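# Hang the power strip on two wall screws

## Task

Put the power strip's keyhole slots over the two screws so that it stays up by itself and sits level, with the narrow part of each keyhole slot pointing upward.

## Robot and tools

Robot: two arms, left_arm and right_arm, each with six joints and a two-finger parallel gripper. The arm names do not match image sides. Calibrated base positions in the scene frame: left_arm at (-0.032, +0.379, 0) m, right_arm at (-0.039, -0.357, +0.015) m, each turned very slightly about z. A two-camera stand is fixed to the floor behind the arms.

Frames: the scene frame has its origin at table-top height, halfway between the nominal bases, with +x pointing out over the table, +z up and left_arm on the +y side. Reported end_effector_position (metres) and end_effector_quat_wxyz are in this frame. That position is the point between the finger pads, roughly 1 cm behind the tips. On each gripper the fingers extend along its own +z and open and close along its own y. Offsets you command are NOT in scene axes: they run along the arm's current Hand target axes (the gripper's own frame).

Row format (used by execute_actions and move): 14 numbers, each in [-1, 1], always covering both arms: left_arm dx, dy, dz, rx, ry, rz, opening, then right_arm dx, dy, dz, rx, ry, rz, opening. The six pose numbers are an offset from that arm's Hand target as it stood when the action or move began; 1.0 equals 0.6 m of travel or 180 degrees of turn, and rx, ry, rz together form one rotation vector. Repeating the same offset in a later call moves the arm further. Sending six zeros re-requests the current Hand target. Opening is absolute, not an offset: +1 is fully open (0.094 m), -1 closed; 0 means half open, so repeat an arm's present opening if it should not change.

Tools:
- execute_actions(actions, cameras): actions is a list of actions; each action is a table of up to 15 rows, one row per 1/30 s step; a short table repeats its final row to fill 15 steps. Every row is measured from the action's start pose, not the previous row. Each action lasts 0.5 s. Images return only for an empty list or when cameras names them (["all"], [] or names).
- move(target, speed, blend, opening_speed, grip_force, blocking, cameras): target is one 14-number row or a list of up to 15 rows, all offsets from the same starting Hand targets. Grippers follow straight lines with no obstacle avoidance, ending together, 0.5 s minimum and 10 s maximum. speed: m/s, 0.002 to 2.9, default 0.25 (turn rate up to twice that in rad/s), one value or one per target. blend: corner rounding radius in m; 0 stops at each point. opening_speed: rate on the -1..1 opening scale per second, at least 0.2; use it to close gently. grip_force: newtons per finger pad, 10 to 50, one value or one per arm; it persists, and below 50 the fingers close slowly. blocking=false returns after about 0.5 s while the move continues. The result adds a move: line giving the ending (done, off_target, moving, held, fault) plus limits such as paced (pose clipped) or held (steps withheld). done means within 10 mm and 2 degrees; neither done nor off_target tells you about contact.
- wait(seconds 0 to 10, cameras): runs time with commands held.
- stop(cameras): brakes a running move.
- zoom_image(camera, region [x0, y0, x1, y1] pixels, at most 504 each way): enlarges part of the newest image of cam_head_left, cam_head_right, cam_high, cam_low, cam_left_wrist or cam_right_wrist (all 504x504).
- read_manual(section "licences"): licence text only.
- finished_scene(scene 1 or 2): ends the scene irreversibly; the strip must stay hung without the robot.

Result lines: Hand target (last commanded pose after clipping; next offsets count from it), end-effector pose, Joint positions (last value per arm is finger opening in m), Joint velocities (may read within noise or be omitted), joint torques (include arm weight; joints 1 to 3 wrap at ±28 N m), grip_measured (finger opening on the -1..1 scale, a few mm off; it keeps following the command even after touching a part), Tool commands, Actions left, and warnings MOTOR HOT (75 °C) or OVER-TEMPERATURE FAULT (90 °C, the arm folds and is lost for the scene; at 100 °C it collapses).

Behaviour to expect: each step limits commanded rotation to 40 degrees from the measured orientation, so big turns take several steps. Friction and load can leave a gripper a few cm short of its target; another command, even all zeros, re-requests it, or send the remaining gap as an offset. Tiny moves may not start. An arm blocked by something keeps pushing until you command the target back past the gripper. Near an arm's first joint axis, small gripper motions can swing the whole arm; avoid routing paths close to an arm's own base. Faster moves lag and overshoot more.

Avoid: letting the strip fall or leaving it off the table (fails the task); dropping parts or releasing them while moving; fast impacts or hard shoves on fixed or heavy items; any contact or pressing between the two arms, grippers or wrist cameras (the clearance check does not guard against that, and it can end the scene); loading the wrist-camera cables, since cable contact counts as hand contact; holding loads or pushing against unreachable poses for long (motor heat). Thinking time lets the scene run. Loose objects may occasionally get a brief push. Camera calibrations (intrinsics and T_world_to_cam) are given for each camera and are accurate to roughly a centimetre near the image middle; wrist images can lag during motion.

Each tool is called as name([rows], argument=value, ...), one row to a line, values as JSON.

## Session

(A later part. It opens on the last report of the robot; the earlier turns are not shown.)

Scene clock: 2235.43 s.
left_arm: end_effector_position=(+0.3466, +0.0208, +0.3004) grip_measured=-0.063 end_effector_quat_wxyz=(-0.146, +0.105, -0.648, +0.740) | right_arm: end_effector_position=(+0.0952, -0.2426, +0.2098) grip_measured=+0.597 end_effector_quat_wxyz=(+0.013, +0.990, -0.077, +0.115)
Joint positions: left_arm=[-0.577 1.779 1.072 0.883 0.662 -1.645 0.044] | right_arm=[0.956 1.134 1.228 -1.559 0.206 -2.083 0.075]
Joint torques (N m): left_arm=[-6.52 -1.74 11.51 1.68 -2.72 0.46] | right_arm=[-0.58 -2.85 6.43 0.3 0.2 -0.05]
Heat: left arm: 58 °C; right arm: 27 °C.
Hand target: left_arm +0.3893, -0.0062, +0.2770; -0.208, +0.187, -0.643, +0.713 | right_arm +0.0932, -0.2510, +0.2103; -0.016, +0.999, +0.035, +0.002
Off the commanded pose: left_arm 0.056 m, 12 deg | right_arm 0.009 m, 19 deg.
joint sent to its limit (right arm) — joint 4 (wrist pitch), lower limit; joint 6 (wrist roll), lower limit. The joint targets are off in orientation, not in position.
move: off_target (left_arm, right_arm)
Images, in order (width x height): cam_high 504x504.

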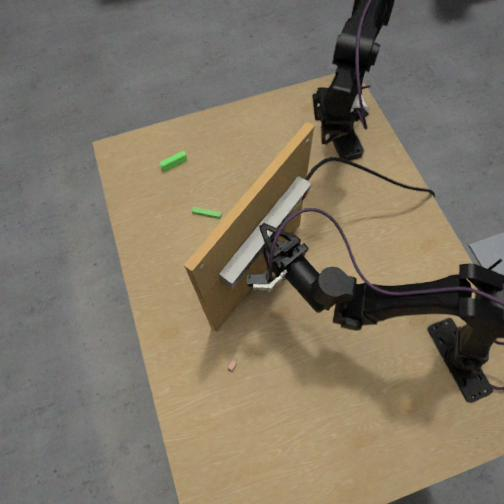

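move([
  [0.03,0.03,-0.03,-0.06,0,0,-1,0,0,0,0,0,0,0.6],
  [-0.03,0.04,-0.03,-0.06,0,0,-1,0,0,0,0,0,0,0.6],
  [0.03,0.05,-0.03,-0.06,0,0,-1,0,0,0,0,0,0,0.6],
  [0,0.05,-0.03,-0.06,0,0,-1,0,0,0,0,0,0,0.6],
], speed=0.12, blend=0.004, cameras=["cam_high"])

zoom_image(camera="cam_high", region=[200, 180, 320, 300])

Scene clock: 2248.83 s.
left_arm: end_effector_position=(+0.3480, +0.0199, +0.2991) grip_measured=-0.063 end_effector_quat_wxyz=(+0.167, -0.144, +0.672, -0.707) | right_arm: end_effector_position=(+0.0952, -0.2426, +0.2098) grip_measured=+0.597 end_effector_quat_wxyz=(+0.013, +0.990, -0.077, +0.115)
Joint positions: left_arm=[-0.61 1.711 1.082 0.695 0.549 -1.585 0.044] | right_arm=[0.956 1.134 1.228 -1.559 0.206 -2.083 0.075]
Joint torques (N m): left_arm=[-2.73 -1.69 8.88 1.16 -1.55 0.67] | right_arm=[-0.58 -2.85 6.43 0.3 0.2 -0.05]
Heat: left arm: 56 °C; right arm: 27 °C.
Hand target: left_arm +0.3813, +0.0063, +0.2453; +0.189, -0.206, +0.707, -0.650 | right_arm +0.0932, -0.2510, +0.2103; -0.016, +0.999, +0.035, +0.002
Off the commanded pose: left_arm 0.065 m, 11 deg | right_arm 0.009 m, 19 deg.
joint sent to its limit (right arm) — joint 4 (wrist pitch), lower limit; joint 6 (wrist roll), lower limit. The joint targets are off in orientation, not in position.
move: off_target (left_arm, right_arm)
Images, in order (width x height): cam_high 504x504.

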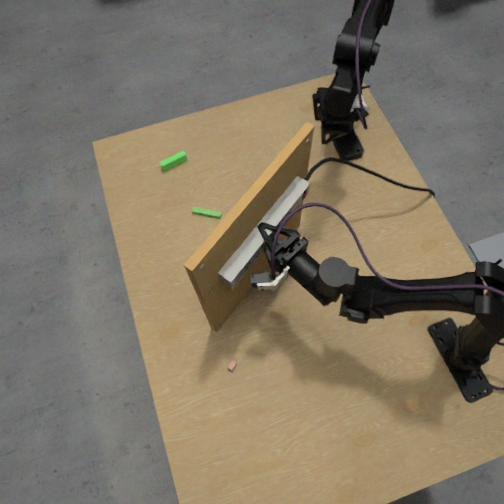

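Scaled by 4.200 from the camera's 504x504 image, which has a finer 720x720 frame.

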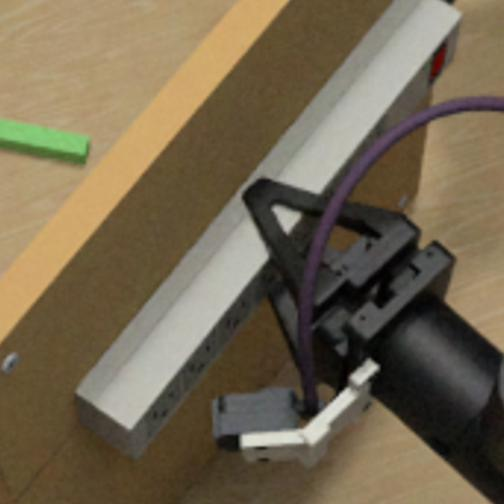

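move([
  [0.06,0.06,-0.02,0,0,0.01,-1,0,0,0,0,0,0,0.6],
  [-0.06,0.07,-0.02,0,0,-0.01,-1,0,0,0,0,0,0,0.6],
  [0.06,0.08,-0.02,0,0,0.01,-1,0,0,0,0,0,0,0.6],
  [0,0.08,-0.02,0,0,0,-1,0,0,0,0,0,0,0.6],
], speed=0.15, blend=0.004, cameras=["cam_high","cam_low"])

zoom_image(camera="cam_high", region=[200, 180, 320, 300])

zoom_image(camera="cam_low", region=[190, 190, 310, 280])

Scene clock: 2257.23 s.
left_arm: end_effector_position=(+0.3489, +0.0287, +0.2924) grip_measured=-0.063 end_effector_quat_wxyz=(-0.231, +0.151, -0.609, +0.743) | right_arm: end_effector_position=(+0.0952, -0.2426, +0.2098) grip_measured=+0.597 end_effector_quat_wxyz=(+0.013, +0.990, -0.077, +0.115)
Joint positions: left_arm=[-0.638 1.771 0.946 1.058 0.41 -1.608 0.044] | right_arm=[0.956 1.134 1.228 -1.559 0.206 -2.083 0.075]
Joint torques (N m): left_arm=[1.81 -3.45 4.62 -0.26 0.1 0.65] | right_arm=[-0.58 -2.85 6.43 0.3 0.2 -0.05]
Heat: left arm: 55 °C; right arm: 27 °C.
Hand target: left_arm +0.3728, +0.0199, +0.1986; -0.189, +0.206, -0.707, +0.650 | right_arm +0.0932, -0.2510, +0.2103; -0.016, +0.999, +0.035, +0.002
Off the commanded pose: left_arm 0.097 m, 17 deg | right_arm 0.009 m, 19 deg.
joint sent to its limit (right arm) — joint 4 (wrist pitch), lower limit; joint 6 (wrist roll), lower limit. The joint targets are off in orientation, not in position.
move: off_target (left_arm, right_arm)
Images, in order (width x height): cam_high 504x504, cam_low 504x504.

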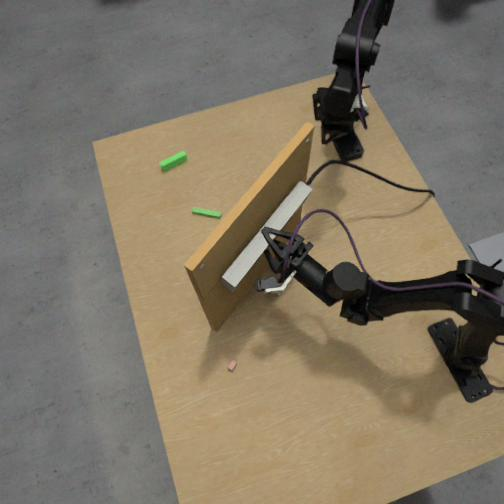

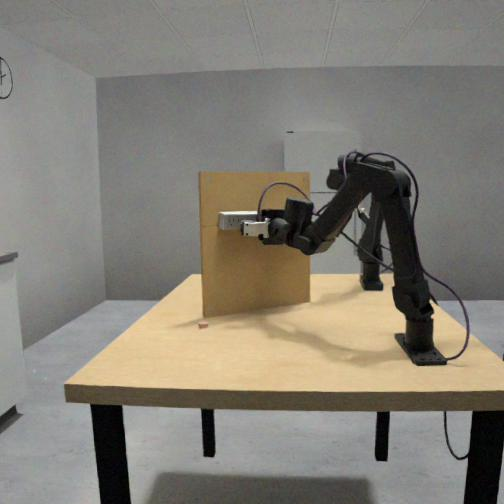

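Scaled by 4.200 from the camera's 504x504 image, which has a finer 720x720 frame.

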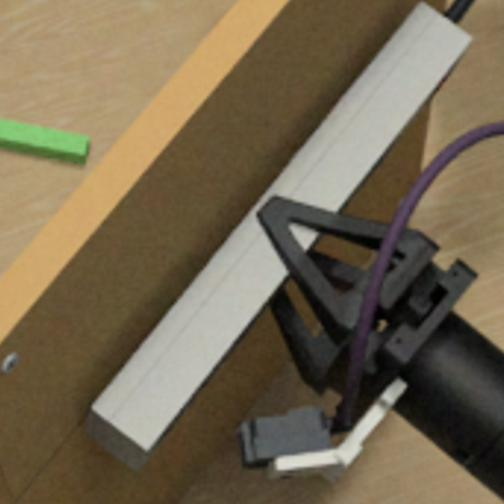

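Scaled by 4.200 from the camera's 504x504 image, which has a finer 720x720 frame.

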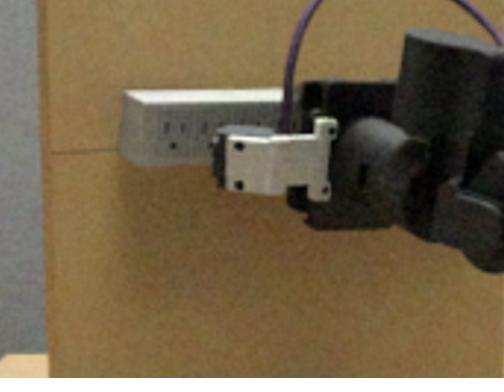

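move([
  [0,0,-0.1,0.06,0,0,-1,0,0,0,0,0,0,0.6],
  [0,-0.185,-0.1,0.06,0,0,-1,0,0,0,0,0,0,0.6],
  [0,-0.18,0.01,0.06,0,0,-1,0,0,0,0,0,0,0.6],
], speed=0.15, cameras=["cam_high","cam_low"])

zoom_image(camera="cam_high", region=[200, 180, 320, 300])

zoom_image(camera="cam_low", region=[190, 190, 310, 280])

Scene clock: 2275.47 s.
left_arm: end_effector_position=(+0.3426, +0.0221, +0.2792) grip_measured=-0.063 end_effector_quat_wxyz=(+0.148, -0.156, +0.683, -0.698) | right_arm: end_effector_position=(+0.0952, -0.2426, +0.2098) grip_measured=+0.597 end_effector_quat_wxyz=(+0.013, +0.990, -0.077, +0.115)
Joint positions: left_arm=[-0.609 1.708 1.036 0.692 0.56 -1.598 0.044] | right_arm=[0.956 1.134 1.228 -1.559 0.206 -2.083 0.075]
Joint torques (N m): left_arm=[-2.59 -3.19 16.23 2.82 -1.68 -0.27] | right_arm=[-0.58 -2.85 6.43 0.3 0.2 -0.05]
Heat: left arm: 53 °C; right arm: 27 °C.
Hand target: left_arm +0.3808, +0.0070, +0.3056; +0.208, -0.187, +0.643, -0.713 | right_arm +0.0932, -0.2510, +0.2103; -0.016, +0.999, +0.035, +0.002
Off the commanded pose: left_arm 0.049 m, 9 deg | right_arm 0.009 m, 19 deg.
joint sent to its limit (right arm) — joint 4 (wrist pitch), lower limit; joint 6 (wrist roll), lower limit. The joint targets are off in orientation, not in position.
move: off_target (left_arm, right_arm)
Images, in order (width x height): cam_high 504x504, cam_low 504x504.

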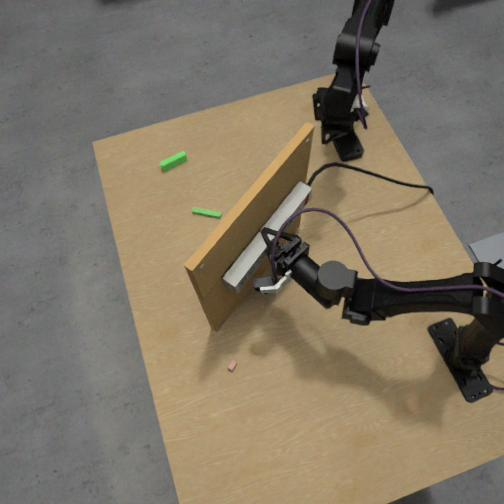

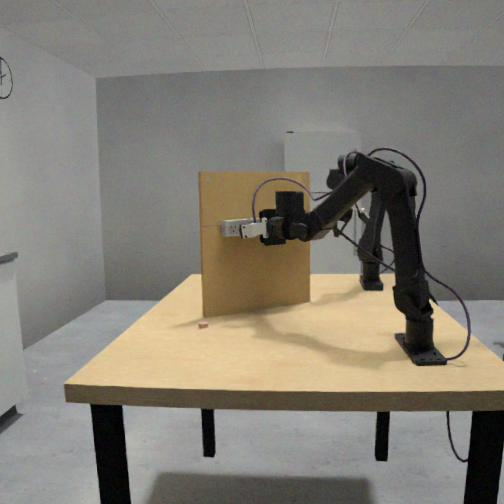

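Scaled by 4.200 from the camera's 504x504 image, which has a finer 720x720 frame.

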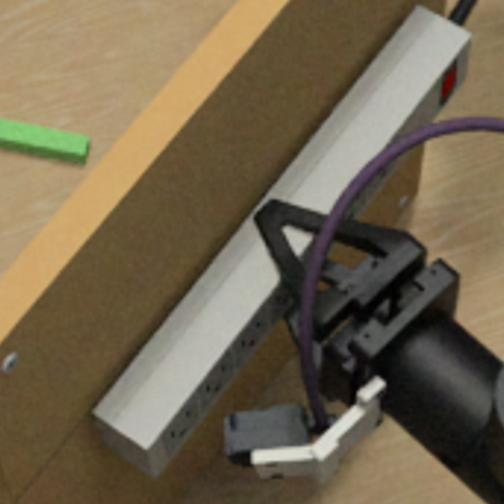

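Scaled by 4.200 from the camera's 504x504 image, which has a finer 720x720 frame.

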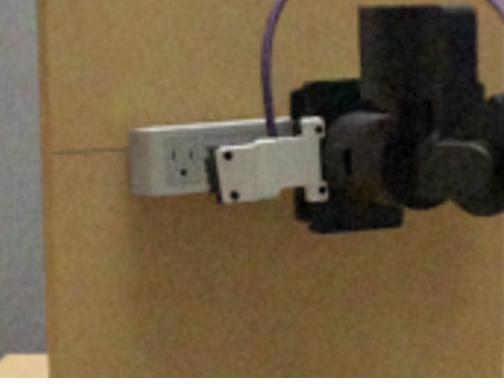

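move([
  [-0.012,-0.003,-0.1,0,0,0,-1,0,0,0,0,0,0,0.6],
  [-0.012,-0.003,0.02,0,0,0,-1,0,0,0,0,0,0,0.6],
], speed=0.15, cameras=["cam_high","cam_low"])

zoom_image(camera="cam_high", region=[200, 180, 320, 300])

zoom_image(camera="cam_low", region=[190, 190, 310, 280])

Scene clock: 2292.47 s.
left_arm: end_effector_position=(+0.3517, +0.0259, +0.2744) grip_measured=-0.064 end_effector_quat_wxyz=(+0.139, -0.155, +0.691, -0.692) | right_arm: end_effector_position=(+0.0952, -0.2426, +0.2098) grip_measured=+0.597 end_effector_quat_wxyz=(+0.013, +0.990, -0.077, +0.115)
Joint positions: left_arm=[-0.58 1.732 1.068 0.66 0.604 -1.592 0.044] | right_arm=[0.956 1.134 1.228 -1.559 0.206 -2.083 0.075]
Joint torques (N m): left_arm=[-4.74 -2.99 17.66 2.88 -2 -0.37] | right_arm=[-0.58 -2.85 6.43 0.3 0.2 -0.05]
Heat: left arm: 57 °C; right arm: 27 °C.
Hand target: left_arm +0.3932, +0.0010, +0.3087; +0.208, -0.187, +0.643, -0.713 | right_arm +0.0932, -0.2510, +0.2103; -0.016, +0.999, +0.035, +0.002
Off the commanded pose: left_arm 0.059 m, 11 deg | right_arm 0.009 m, 19 deg.
joint sent to its limit (right arm) — joint 4 (wrist pitch), lower limit; joint 6 (wrist roll), lower limit. The joint targets are off in orientation, not in position.
move: off_target (left_arm, right_arm)
Images, in order (width x height): cam_high 504x504, cam_low 504x504.

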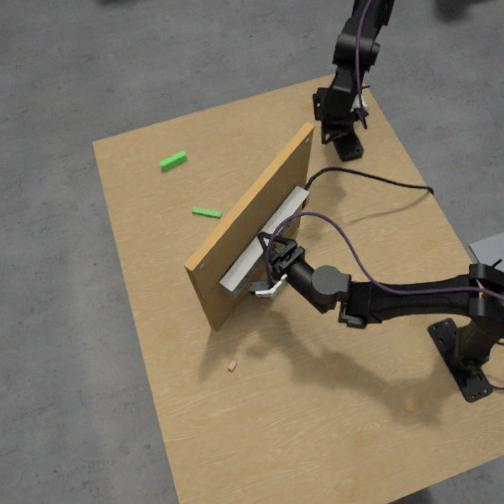

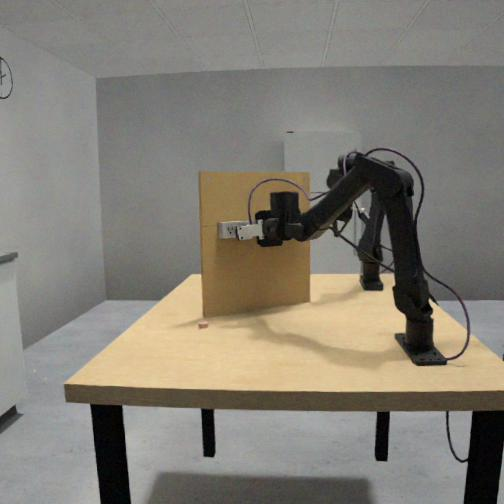

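Scaled by 4.200 from the camera's 504x504 image, which has a finer 720x720 frame.

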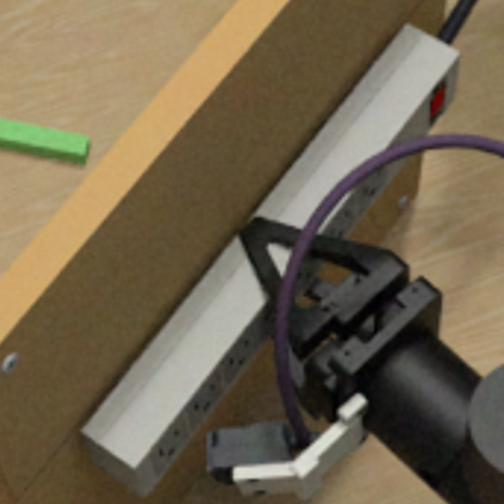

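Scaled by 4.200 from the camera's 504x504 image, which has a finer 720x720 frame.

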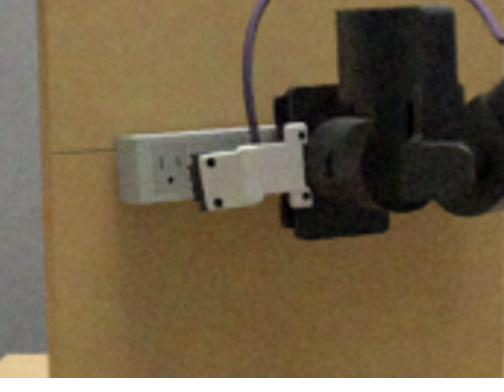

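move([
  [0.006,-0.02,-0.12,0,0,0,-1,0,0,0,0,0,0,0.6],
  [0.006,-0.02,0.0,0.0,0,0,-1,0,0,0,0,0,0,0.6],
], speed=0.15, cameras=["cam_high","cam_low"])

zoom_image(camera="cam_high", region=[200, 180, 320, 300])

zoom_image(camera="cam_low", region=[190, 190, 310, 280])

Scene clock: 2304.33 s.
left_arm: end_effector_position=(+0.3494, +0.0225, +0.2873) grip_measured=-0.064 end_effector_quat_wxyz=(+0.141, -0.158, +0.695, -0.687) | right_arm: end_effector_position=(+0.0952, -0.2426, +0.2098) grip_measured=+0.597 end_effector_quat_wxyz=(+0.013, +0.990, -0.077, +0.115)
Joint positions: left_arm=[-0.595 1.705 1.104 0.582 0.581 -1.582 0.044] | right_arm=[0.956 1.134 1.228 -1.559 0.206 -2.083 0.075]
Joint torques (N m): left_arm=[-4.03 -2.5 16.96 3.25 -1.86 -0.49] | right_arm=[-0.58 -2.85 6.45 0.3 0.2 -0.05]
Heat: left arm: 61 °C; right arm: 27 °C.
Hand target: left_arm +0.3895, +0.0001, +0.3207; +0.208, -0.187, +0.643, -0.713 | right_arm +0.0932, -0.2510, +0.2103; -0.016, +0.999, +0.035, +0.002
Off the commanded pose: left_arm 0.057 m, 11 deg | right_arm 0.009 m, 19 deg.
joint sent to its limit (right arm) — joint 4 (wrist pitch), lower limit; joint 6 (wrist roll), lower limit. The joint targets are off in orientation, not in position.
move: off_target (left_arm, right_arm)
Images, in order (width x height): cam_high 504x504, cam_low 504x504.

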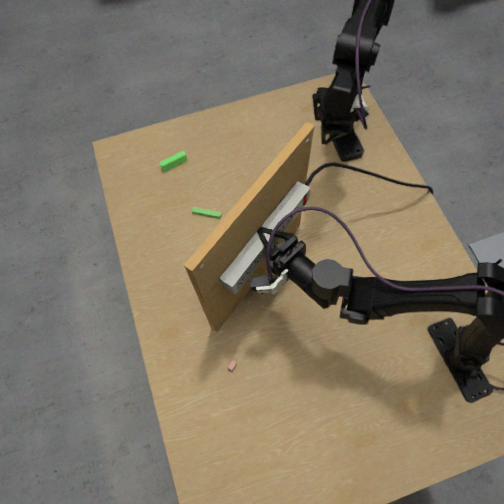

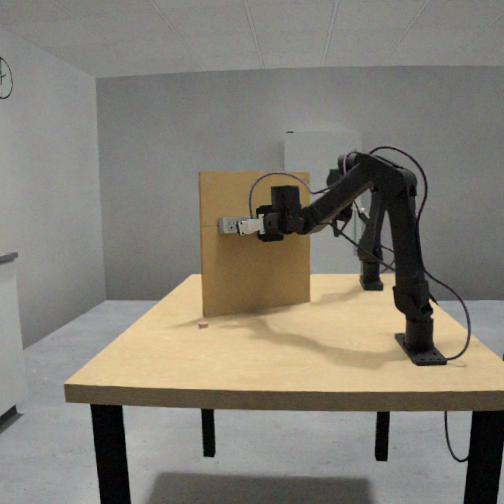

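Scaled by 4.200 from the camera's 504x504 image, which has a finer 720x720 frame.

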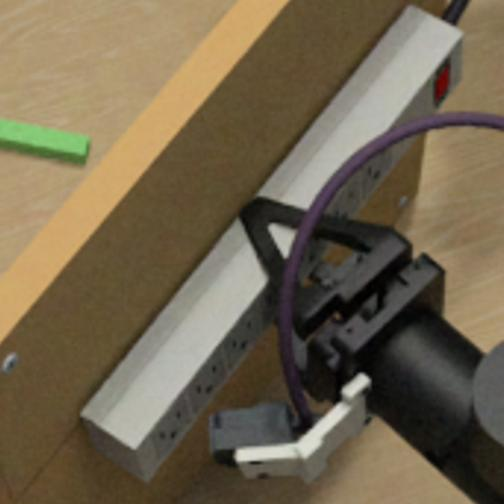

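Scaled by 4.200 from the camera's 504x504 image, which has a finer 720x720 frame.

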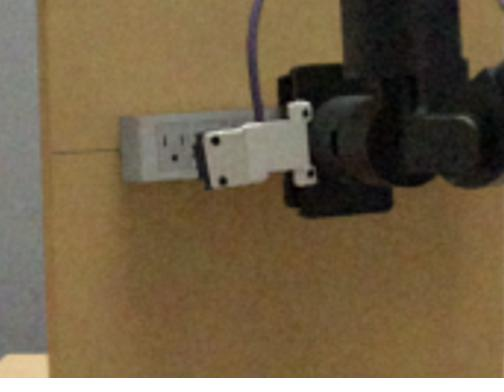

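move([
  [-0.004,0,-0.12,0,0,0,-1,0,0,0,0,0,0,0.6],
  [-0.004,0,0.02,0.0,0,0,-1,0,0,0,0,0,0,0.6],
], speed=0.15, cameras=["cam_high","cam_low"])

zoom_image(camera="cam_high", region=[200, 180, 320, 300])

zoom_image(camera="cam_low", region=[190, 190, 310, 280])

Scene clock: 2315.43 s.
left_arm: end_effector_position=(+0.3540, +0.0223, +0.2889) grip_measured=-0.064 end_effector_quat_wxyz=(+0.133, -0.153, +0.700, -0.685) | right_arm: end_effector_position=(+0.0952, -0.2426, +0.2098) grip_measured=+0.597 end_effector_quat_wxyz=(+0.013, +0.990, -0.077, +0.115)
Joint positions: left_arm=[-0.581 1.721 1.142 0.547 0.615 -1.575 0.044] | right_arm=[0.956 1.134 1.228 -1.559 0.206 -2.083 0.075]
Joint torques (N m): left_arm=[-5.83 -1.76 17.61 3.4 -2.18 -0.65] | right_arm=[-0.58 -2.86 6.43 0.3 0.2 -0.05]
Heat: left arm: 59 °C; right arm: 27 °C.
Hand target: left_arm +0.3979, -0.0087, +0.3219; +0.208, -0.187, +0.643, -0.713 | right_arm +0.0932, -0.2510, +0.2103; -0.016, +0.999, +0.035, +0.002
Off the commanded pose: left_arm 0.063 m, 12 deg | right_arm 0.009 m, 19 deg.
joint sent to its limit (right arm) — joint 4 (wrist pitch), lower limit; joint 6 (wrist roll), lower limit. The joint targets are off in orientation, not in position.
move: off_target (left_arm, right_arm)
Images, in order (width x height): cam_high 504x504, cam_low 504x504.

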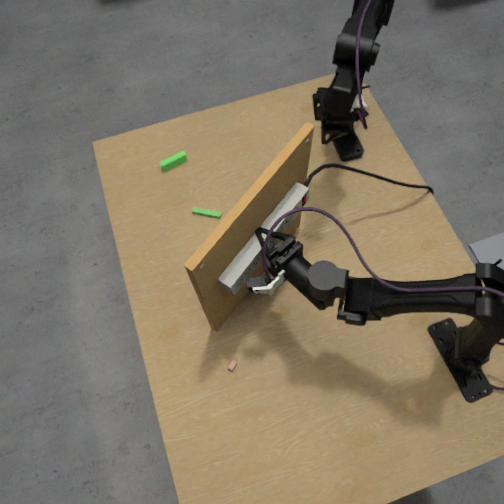

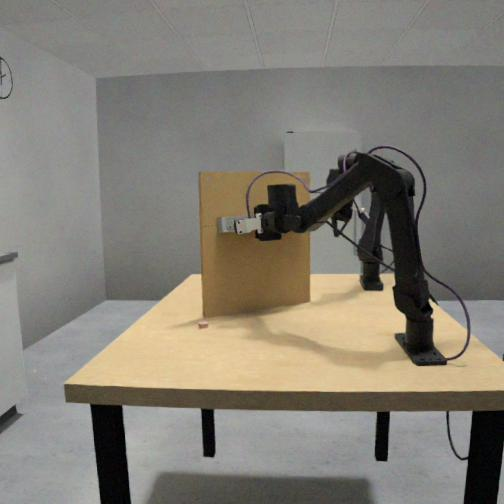

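Scaled by 4.200 from the camera's 504x504 image, which has a finer 720x720 frame.

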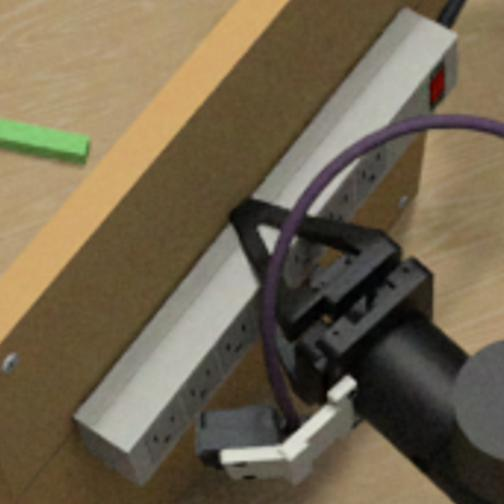

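Scaled by 4.200 from the camera's 504x504 image, which has a finer 720x720 frame.

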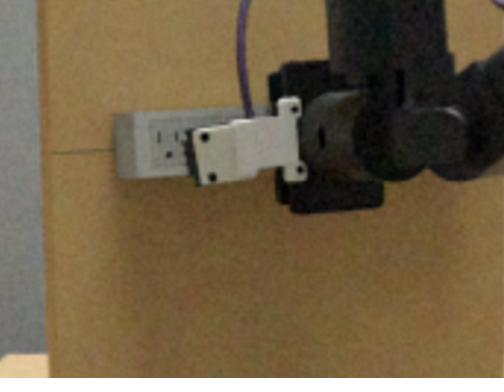

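move(target=[0,0.05,0.0,0,0,0,-1,0,0,0,0,0,0,0.6], speed=0.06, cameras=["cam_high","cam_low"])

zoom_image(camera="cam_high", region=[200, 180, 320, 300])

zoom_image(camera="cam_low", region=[190, 190, 310, 280])

Scene clock: 2325.83 s.
left_arm: end_effector_position=(+0.3549, +0.0208, +0.2879) grip_measured=-0.064 end_effector_quat_wxyz=(+0.122, -0.125, +0.690, -0.703) | right_arm: end_effector_position=(+0.0952, -0.2426, +0.2098) grip_measured=+0.597 end_effector_quat_wxyz=(+0.013, +0.990, -0.077, +0.115)
Joint positions: left_arm=[-0.561 1.766 1.142 0.646 0.69 -1.594 0.044] | right_arm=[0.956 1.134 1.228 -1.559 0.206 -2.083 0.075]
Joint torques (N m): left_arm=[-7.49 -1.03 13.48 3.26 -2.83 -0.27] | right_arm=[-0.58 -2.86 6.43 0.3 0.2 -0.05]
Heat: left arm: 61 °C; right arm: 27 °C.
Hand target: left_arm +0.3997, -0.0113, +0.2920; +0.208, -0.187, +0.643, -0.713 | right_arm +0.0932, -0.2510, +0.2103; -0.016, +0.999, +0.035, +0.002
Off the commanded pose: left_arm 0.055 m, 13 deg | right_arm 0.009 m, 19 deg.
joint sent to its limit (right arm) — joint 4 (wrist pitch), lower limit; joint 6 (wrist roll), lower limit. The joint targets are off in orientation, not in position.
move: off_target (left_arm, right_arm)
Images, in order (width x height): cam_high 504x504, cam_low 504x504.

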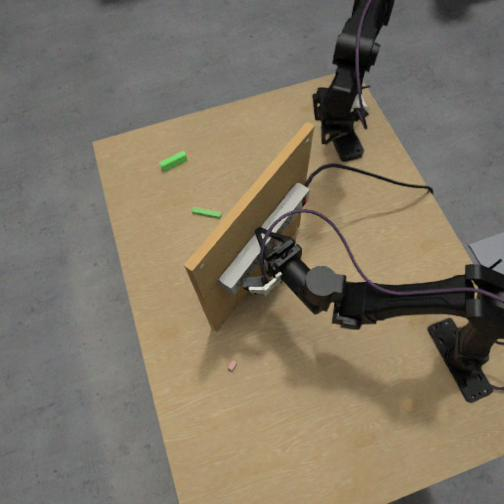

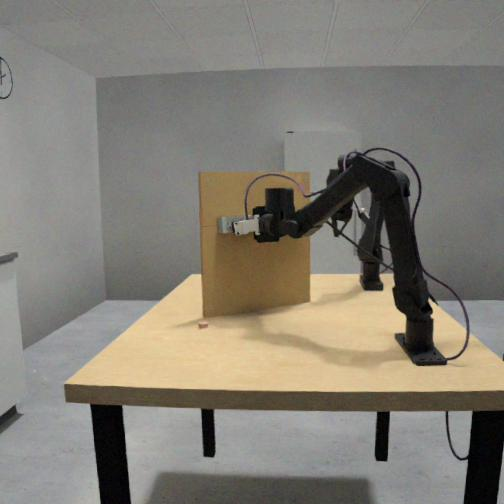

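Scaled by 4.200 from the camera's 504x504 image, which has a finer 720x720 frame.

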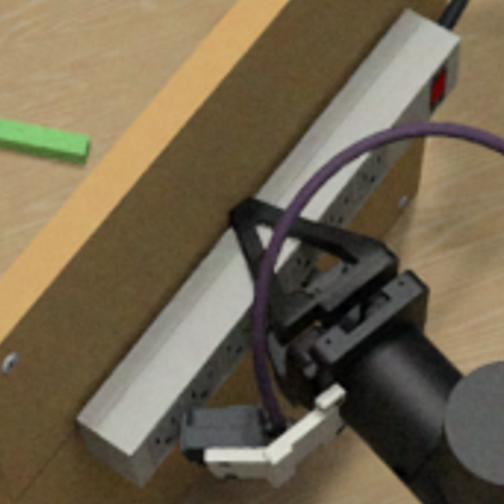

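Scaled by 4.200 from the camera's 504x504 image, which has a finer 720x720 frame.

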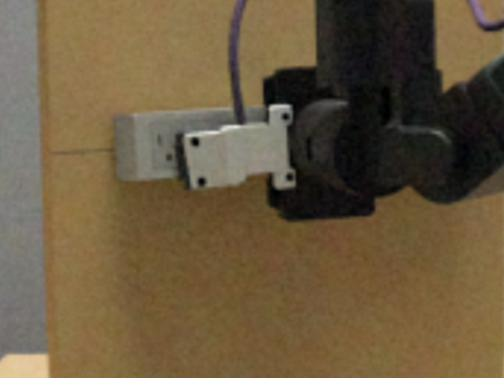

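move([
  [0.02,0.03,-0.03,-0.03,0,0,-1,0,0,0,0,0,0,0.6],
  [-0.02,0.04,-0.03,-0.03,0,0,-1,0,0,0,0,0,0,0.6],
  [0.02,0.05,-0.03,-0.03,0,0,-1,0,0,0,0,0,0,0.6],
  [0,0.05,-0.03,-0.03,0,0,-1,0,0,0,0,0,0,0.6],
], speed=0.1, blend=0.004, cameras=["cam_high","cam_low"])

zoom_image(camera="cam_high", region=[200, 180, 320, 300])

zoom_image(camera="cam_low", region=[190, 190, 310, 280])

Scene clock: 2336.80 s.
left_arm: end_effector_position=(+0.3550, +0.0218, +0.2867) grip_measured=-0.064 end_effector_quat_wxyz=(+0.138, -0.128, +0.681, -0.708) | right_arm: end_effector_position=(+0.0952, -0.2426, +0.2098) grip_measured=+0.597 end_effector_quat_wxyz=(+0.013, +0.990, -0.077, +0.115)
Joint positions: left_arm=[-0.569 1.765 1.109 0.707 0.655 -1.596 0.044] | right_arm=[0.956 1.134 1.228 -1.559 0.206 -2.083 0.075]
Joint torques (N m): left_arm=[-5.6 -2.17 9.74 2.14 -2.42 0.36] | right_arm=[-0.58 -2.85 6.43 0.3 0.2 -0.05]
Heat: left arm: 59 °C; right arm: 27 °C.
Hand target: left_arm +0.3918, +0.0013, +0.2605; +0.199, -0.197, +0.676, -0.682 | right_arm +0.0932, -0.2510, +0.2103; -0.016, +0.999, +0.035, +0.002
Off the commanded pose: left_arm 0.050 m, 11 deg | right_arm 0.009 m, 19 deg.
joint sent to its limit (right arm) — joint 4 (wrist pitch), lower limit; joint 6 (wrist roll), lower limit. The joint targets are off in orientation, not in position.
move: off_target (left_arm, right_arm)
Images, in order (width x height): cam_high 504x504, cam_low 504x504.

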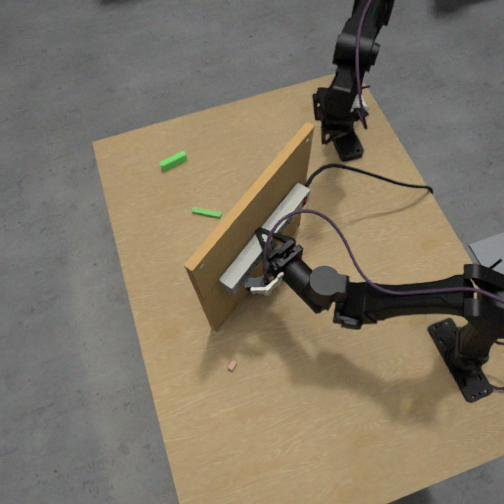

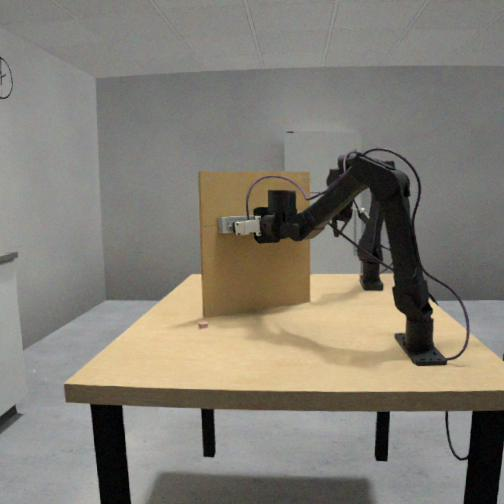

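Scaled by 4.200 from the camera's 504x504 image, which has a finer 720x720 frame.

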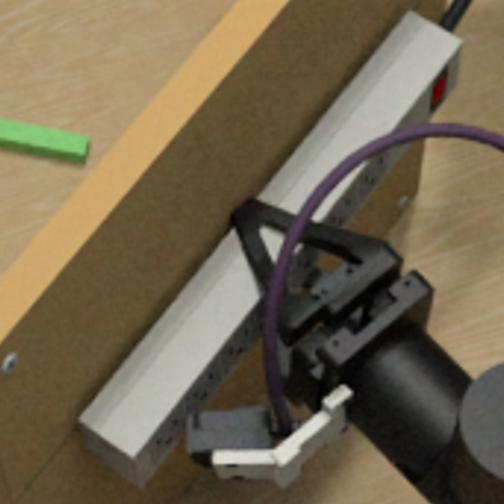

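Scaled by 4.200 from the camera's 504x504 image, which has a finer 720x720 frame.

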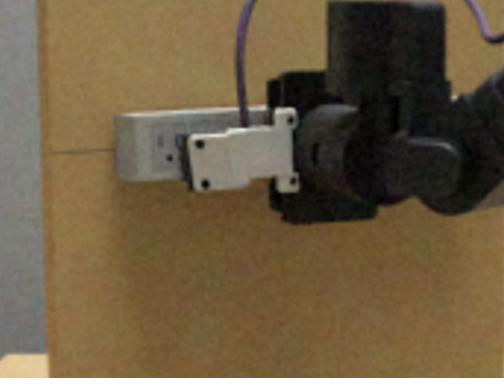

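move([
  [0.03,0.04,-0.03,0,0,0,-1,0,0,0,0,0,0,0.6],
  [-0.03,0.05,-0.03,0,0,0,-1,0,0,0,0,0,0,0.6],
  [0.03,0.06,-0.03,0,0,0,-1,0,0,0,0,0,0,0.6],
  [0,0.06,-0.03,0,0,0,-1,0,0,0,0,0,0,0.6],
], speed=0.1, blend=0.004, cameras=["cam_high","cam_low"])

zoom_image(camera="cam_high", region=[200, 180, 320, 300])

zoom_image(camera="cam_low", region=[190, 190, 310, 280])

Scene clock: 2346.83 s.
left_arm: end_effector_position=(+0.3602, +0.0257, +0.2615) grip_measured=-0.064 end_effector_quat_wxyz=(-0.208, +0.139, -0.649, +0.718) | right_arm: end_effector_position=(+0.0952, -0.2426, +0.2098) grip_measured=+0.597 end_effector_quat_wxyz=(+0.013, +0.990, -0.077, +0.115)
Joint positions: left_arm=[-0.601 1.827 0.981 0.981 0.504 -1.567 0.044] | right_arm=[0.956 1.134 1.228 -1.559 0.206 -2.083 0.075]
Joint torques (N m): left_arm=[-1.73 -4.42 9.07 1.09 -0.97 -0.04] | right_arm=[-0.59 -2.86 6.43 0.3 0.2 -0.06]
Heat: left arm: 56 °C; right arm: 27 °C.
Hand target: left_arm +0.3823, +0.0161, +0.2241; -0.199, +0.196, -0.676, +0.682 | right_arm +0.0932, -0.2510, +0.2103; -0.016, +0.999, +0.035, +0.002
Off the commanded pose: left_arm 0.044 m, 8 deg | right_arm 0.009 m, 19 deg.
joint sent to its limit (right arm) — joint 4 (wrist pitch), lower limit; joint 6 (wrist roll), lower limit. The joint targets are off in orientation, not in position.
move: off_target (left_arm, right_arm)
Images, in order (width x height): cam_high 504x504, cam_low 504x504.

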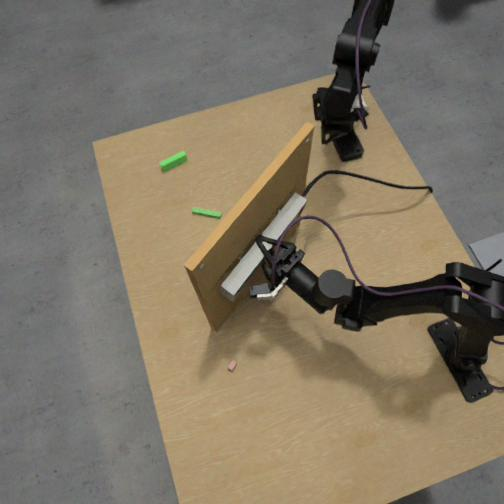

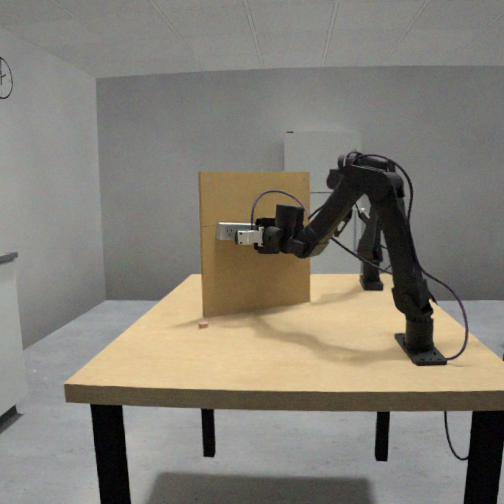

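Scaled by 4.200 from the camera's 504x504 image, which has a finer 720x720 frame.

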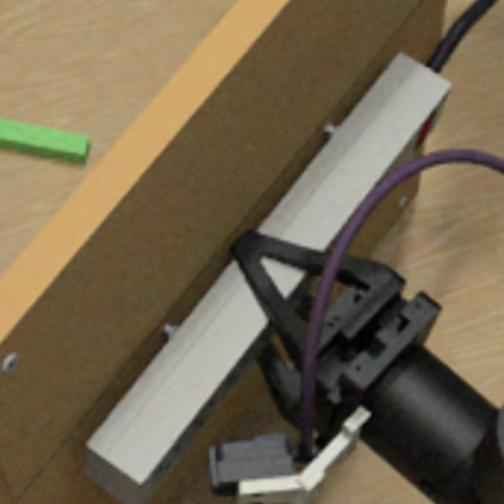

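Scaled by 4.200 from the camera's 504x504 image, which has a finer 720x720 frame.

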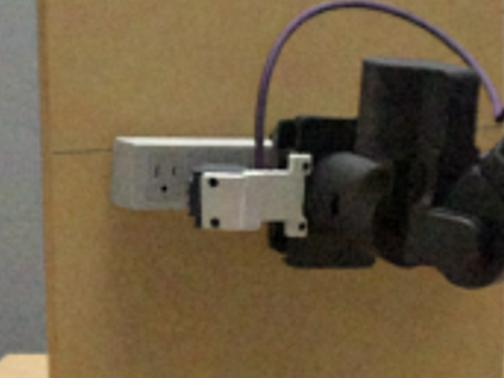

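move([
  [0.003,0,-0.1,0.03,0,0,-1,0,0,0,0,0,0,0.6],
  [0.003,-0.163,-0.1,0.03,0,0,-1,0,0,0,0,0,0,0.6],
  [0.003,-0.16,0.02,0.03,0,0,-1,0,0,0,0,0,0,0.6],
], speed=0.15, cameras=["cam_high","cam_low"])

zoom_image(camera="cam_high", region=[200, 180, 320, 300])

zoom_image(camera="cam_low", region=[190, 190, 310, 280])

Scene clock: 2379.57 s.
left_arm: end_effector_position=(+0.3522, +0.0190, +0.2938) grip_measured=-0.064 end_effector_quat_wxyz=(+0.158, -0.159, +0.680, -0.698) | right_arm: end_effector_position=(+0.0952, -0.2426, +0.2098) grip_measured=+0.597 end_effector_quat_wxyz=(+0.013, +0.990, -0.077, +0.115)
Joint positions: left_arm=[-0.609 1.717 1.101 0.646 0.542 -1.594 0.044] | right_arm=[0.956 1.134 1.228 -1.559 0.206 -2.083 0.075]
Joint torques (N m): left_arm=[-2.19 -3.95 16.34 2.69 -1.45 -0.31] | right_arm=[-0.58 -2.86 6.45 0.3 0.2 -0.05]
Heat: left arm: 53 °C; right arm: 27 °C.
Hand target: left_arm +0.3866, +0.0058, +0.3203; +0.208, -0.187, +0.643, -0.713 | right_arm +0.0932, -0.2510, +0.2103; -0.016, +0.999, +0.035, +0.002
Off the commanded pose: left_arm 0.045 m, 8 deg | right_arm 0.009 m, 19 deg.
joint sent to its limit (right arm) — joint 4 (wrist pitch), lower limit; joint 6 (wrist roll), lower limit. The joint targets are off in orientation, not in position.
move: off_target (left_arm, right_arm)
Images, in order (width x height): cam_high 504x504, cam_low 504x504.

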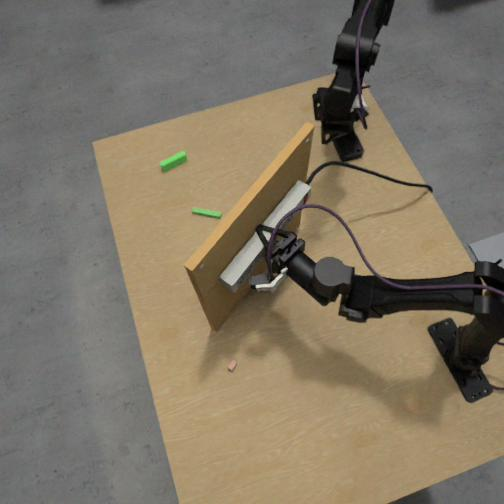

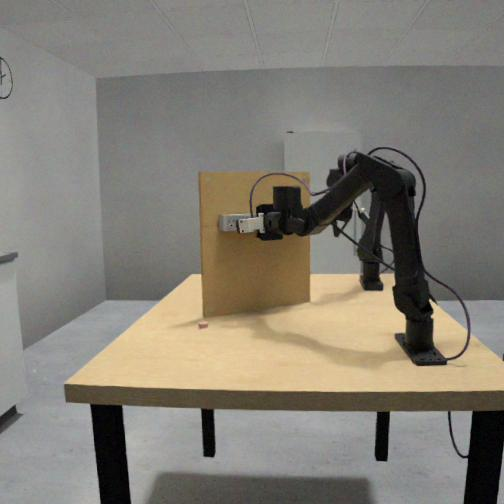

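Scaled by 4.200 from the camera's 504x504 image, which has a finer 720x720 frame.

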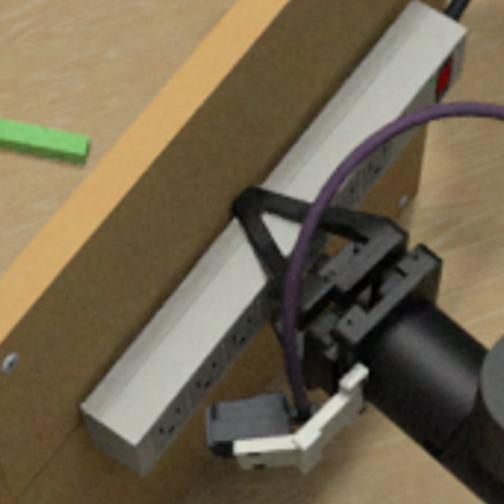

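Scaled by 4.200 from the camera's 504x504 image, which has a finer 720x720 frame.

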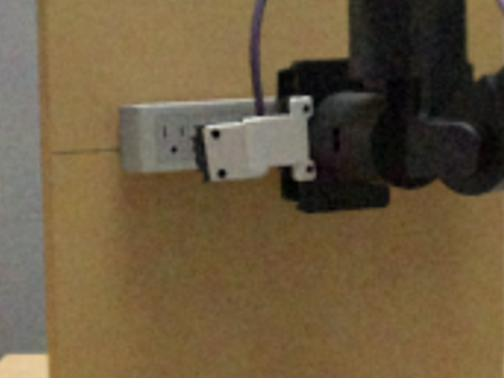

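move([
  [-0.011,0.01,-0.1,0.0,0,0,-1,0,0,0,0,0,0,0.6],
  [-0.011,0.01,0.0,0.0,0,0,-1,0,0,0,0,0,0,0.6],
], speed=0.15, cameras=["cam_high","cam_low"])

zoom_image(camera="cam_high", region=[200, 180, 320, 300])

zoom_image(camera="cam_low", region=[190, 190, 310, 280])

Scene clock: 2387.97 s.
left_arm: end_effector_position=(+0.3617, +0.0251, +0.2857) grip_measured=-0.064 end_effector_quat_wxyz=(+0.163, -0.165, +0.679, -0.696) | right_arm: end_effector_position=(+0.0952, -0.2426, +0.2098) grip_measured=+0.597 end_effector_quat_wxyz=(+0.013, +0.990, -0.077, +0.115)
Joint positions: left_arm=[-0.589 1.74 1.096 0.671 0.546 -1.593 0.044] | right_arm=[0.956 1.134 1.228 -1.559 0.206 -2.083 0.075]
Joint torques (N m): left_arm=[-3 -4.01 16.8 2.69 -1.37 -0.35] | right_arm=[-0.59 -2.85 6.43 0.3 0.2 -0.05]
Heat: left arm: 56 °C; right arm: 27 °C.
Hand target: left_arm +0.3926, +0.0088, +0.3143; +0.208, -0.187, +0.643, -0.713 | right_arm +0.0932, -0.2510, +0.2103; -0.016, +0.999, +0.035, +0.002
Off the commanded pose: left_arm 0.045 m, 7 deg | right_arm 0.009 m, 19 deg.
joint sent to its limit (right arm) — joint 4 (wrist pitch), lower limit; joint 6 (wrist roll), lower limit. The joint targets are off in orientation, not in position.
move: off_target (left_arm, right_arm)
Images, in order (width x height): cam_high 504x504, cam_low 504x504.

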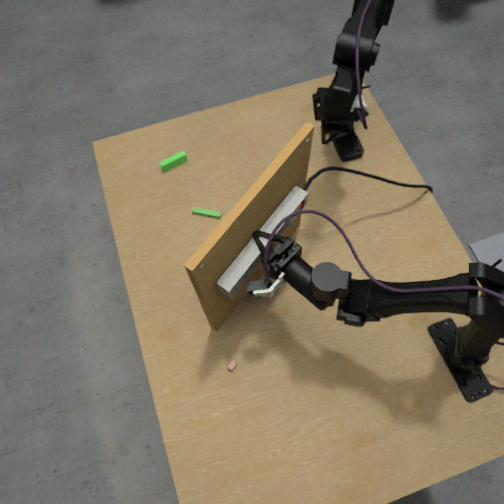

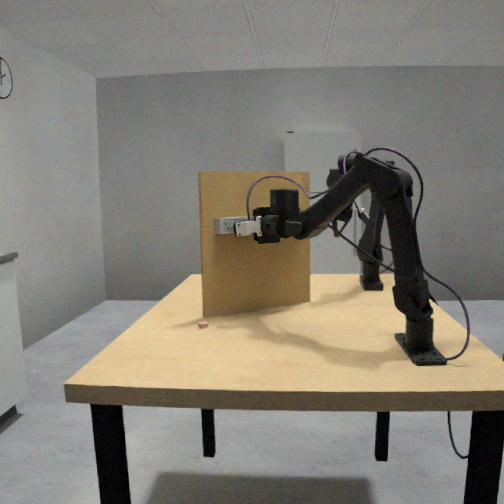

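Scaled by 4.200 from the camera's 504x504 image, which has a finer 720x720 frame.

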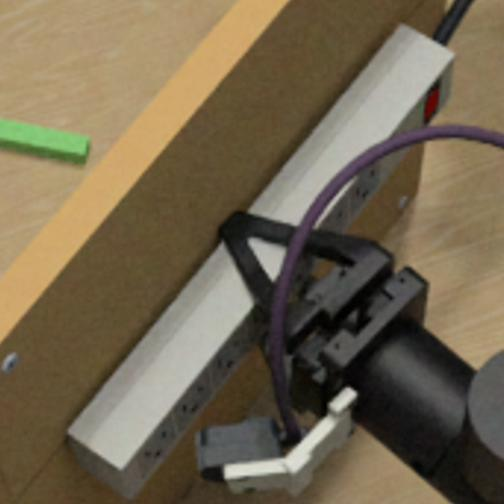

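Scaled by 4.200 from the camera's 504x504 image, which has a finer 720x720 frame.

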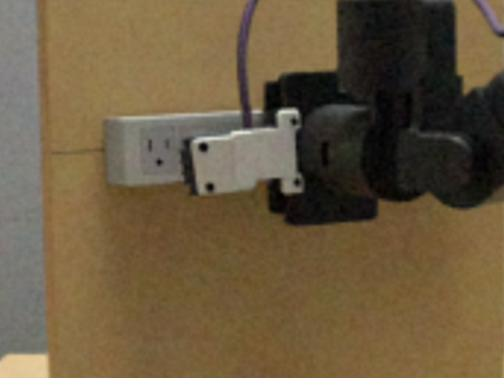

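move([
  [0.005,0.0,-0.1,0.0,0,0,-1,0,0,0,0,0,0,0.6],
  [0.005,0.0,0.01,0.0,0,0,-1,0,0,0,0,0,0,0.6],
], speed=0.15, cameras=["cam_high","cam_low"])

zoom_image(camera="cam_high", region=[200, 180, 320, 300])

zoom_image(camera="cam_low", region=[190, 190, 310, 280])

Scene clock: 2399.30 s.
left_arm: end_effector_position=(+0.3612, +0.0245, +0.2866) grip_measured=-0.064 end_effector_quat_wxyz=(+0.162, -0.164, +0.679, -0.697) | right_arm: end_effector_position=(+0.0952, -0.2426, +0.2098) grip_measured=+0.597 end_effector_quat_wxyz=(+0.013, +0.990, -0.077, +0.115)
Joint positions: left_arm=[-0.59 1.74 1.098 0.671 0.547 -1.595 0.044] | right_arm=[0.956 1.134 1.228 -1.559 0.206 -2.083 0.075]
Joint torques (N m): left_arm=[-4.25 -3.26 18 2.65 -1.56 -0.35] | right_arm=[-0.58 -2.85 6.43 0.3 0.2 -0.05]
Heat: left arm: 59 °C; right arm: 27 °C.
Hand target: left_arm +0.3932, +0.0021, +0.3150; +0.208, -0.187, +0.643, -0.713 | right_arm +0.0932, -0.2510, +0.2103; -0.016, +0.999, +0.035, +0.002
Off the commanded pose: left_arm 0.048 m, 7 deg | right_arm 0.009 m, 19 deg.
joint sent to its limit (right arm) — joint 4 (wrist pitch), lower limit; joint 6 (wrist roll), lower limit. The joint targets are off in orientation, not in position.
move: off_target (left_arm, right_arm)
Images, in order (width x height): cam_high 504x504, cam_low 504x504.

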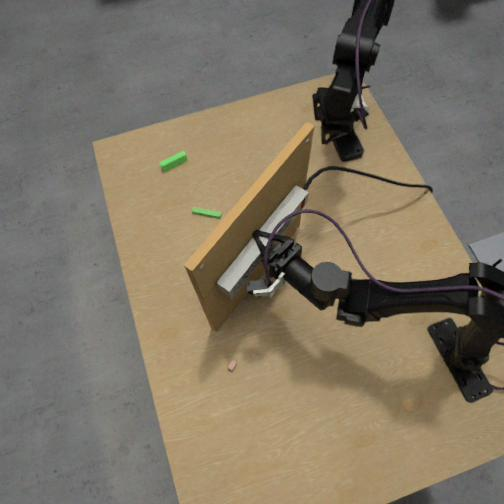

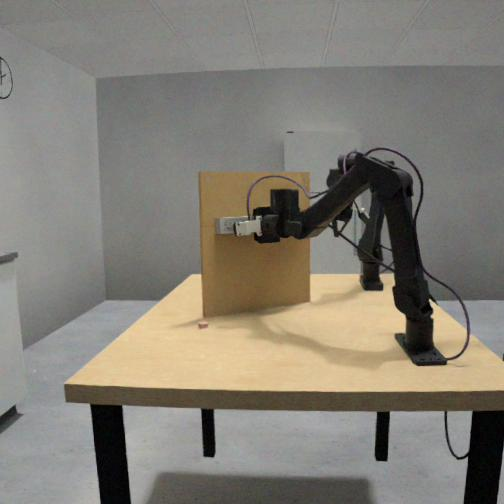

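Scaled by 4.200 from the camera's 504x504 image, which has a finer 720x720 frame.

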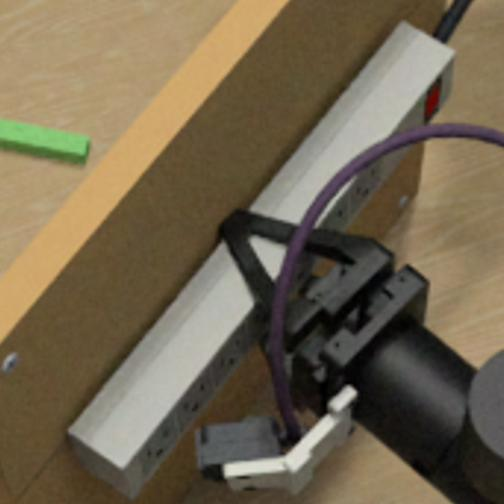

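Scaled by 4.200 from the camera's 504x504 image, which has a finer 720x720 frame.

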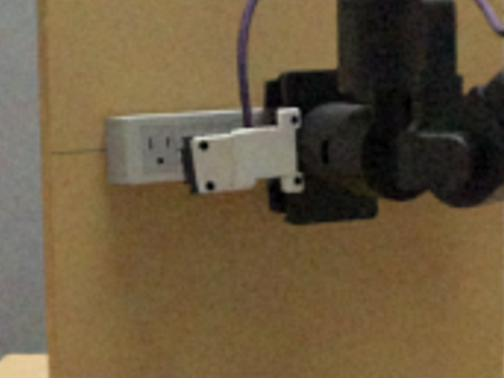

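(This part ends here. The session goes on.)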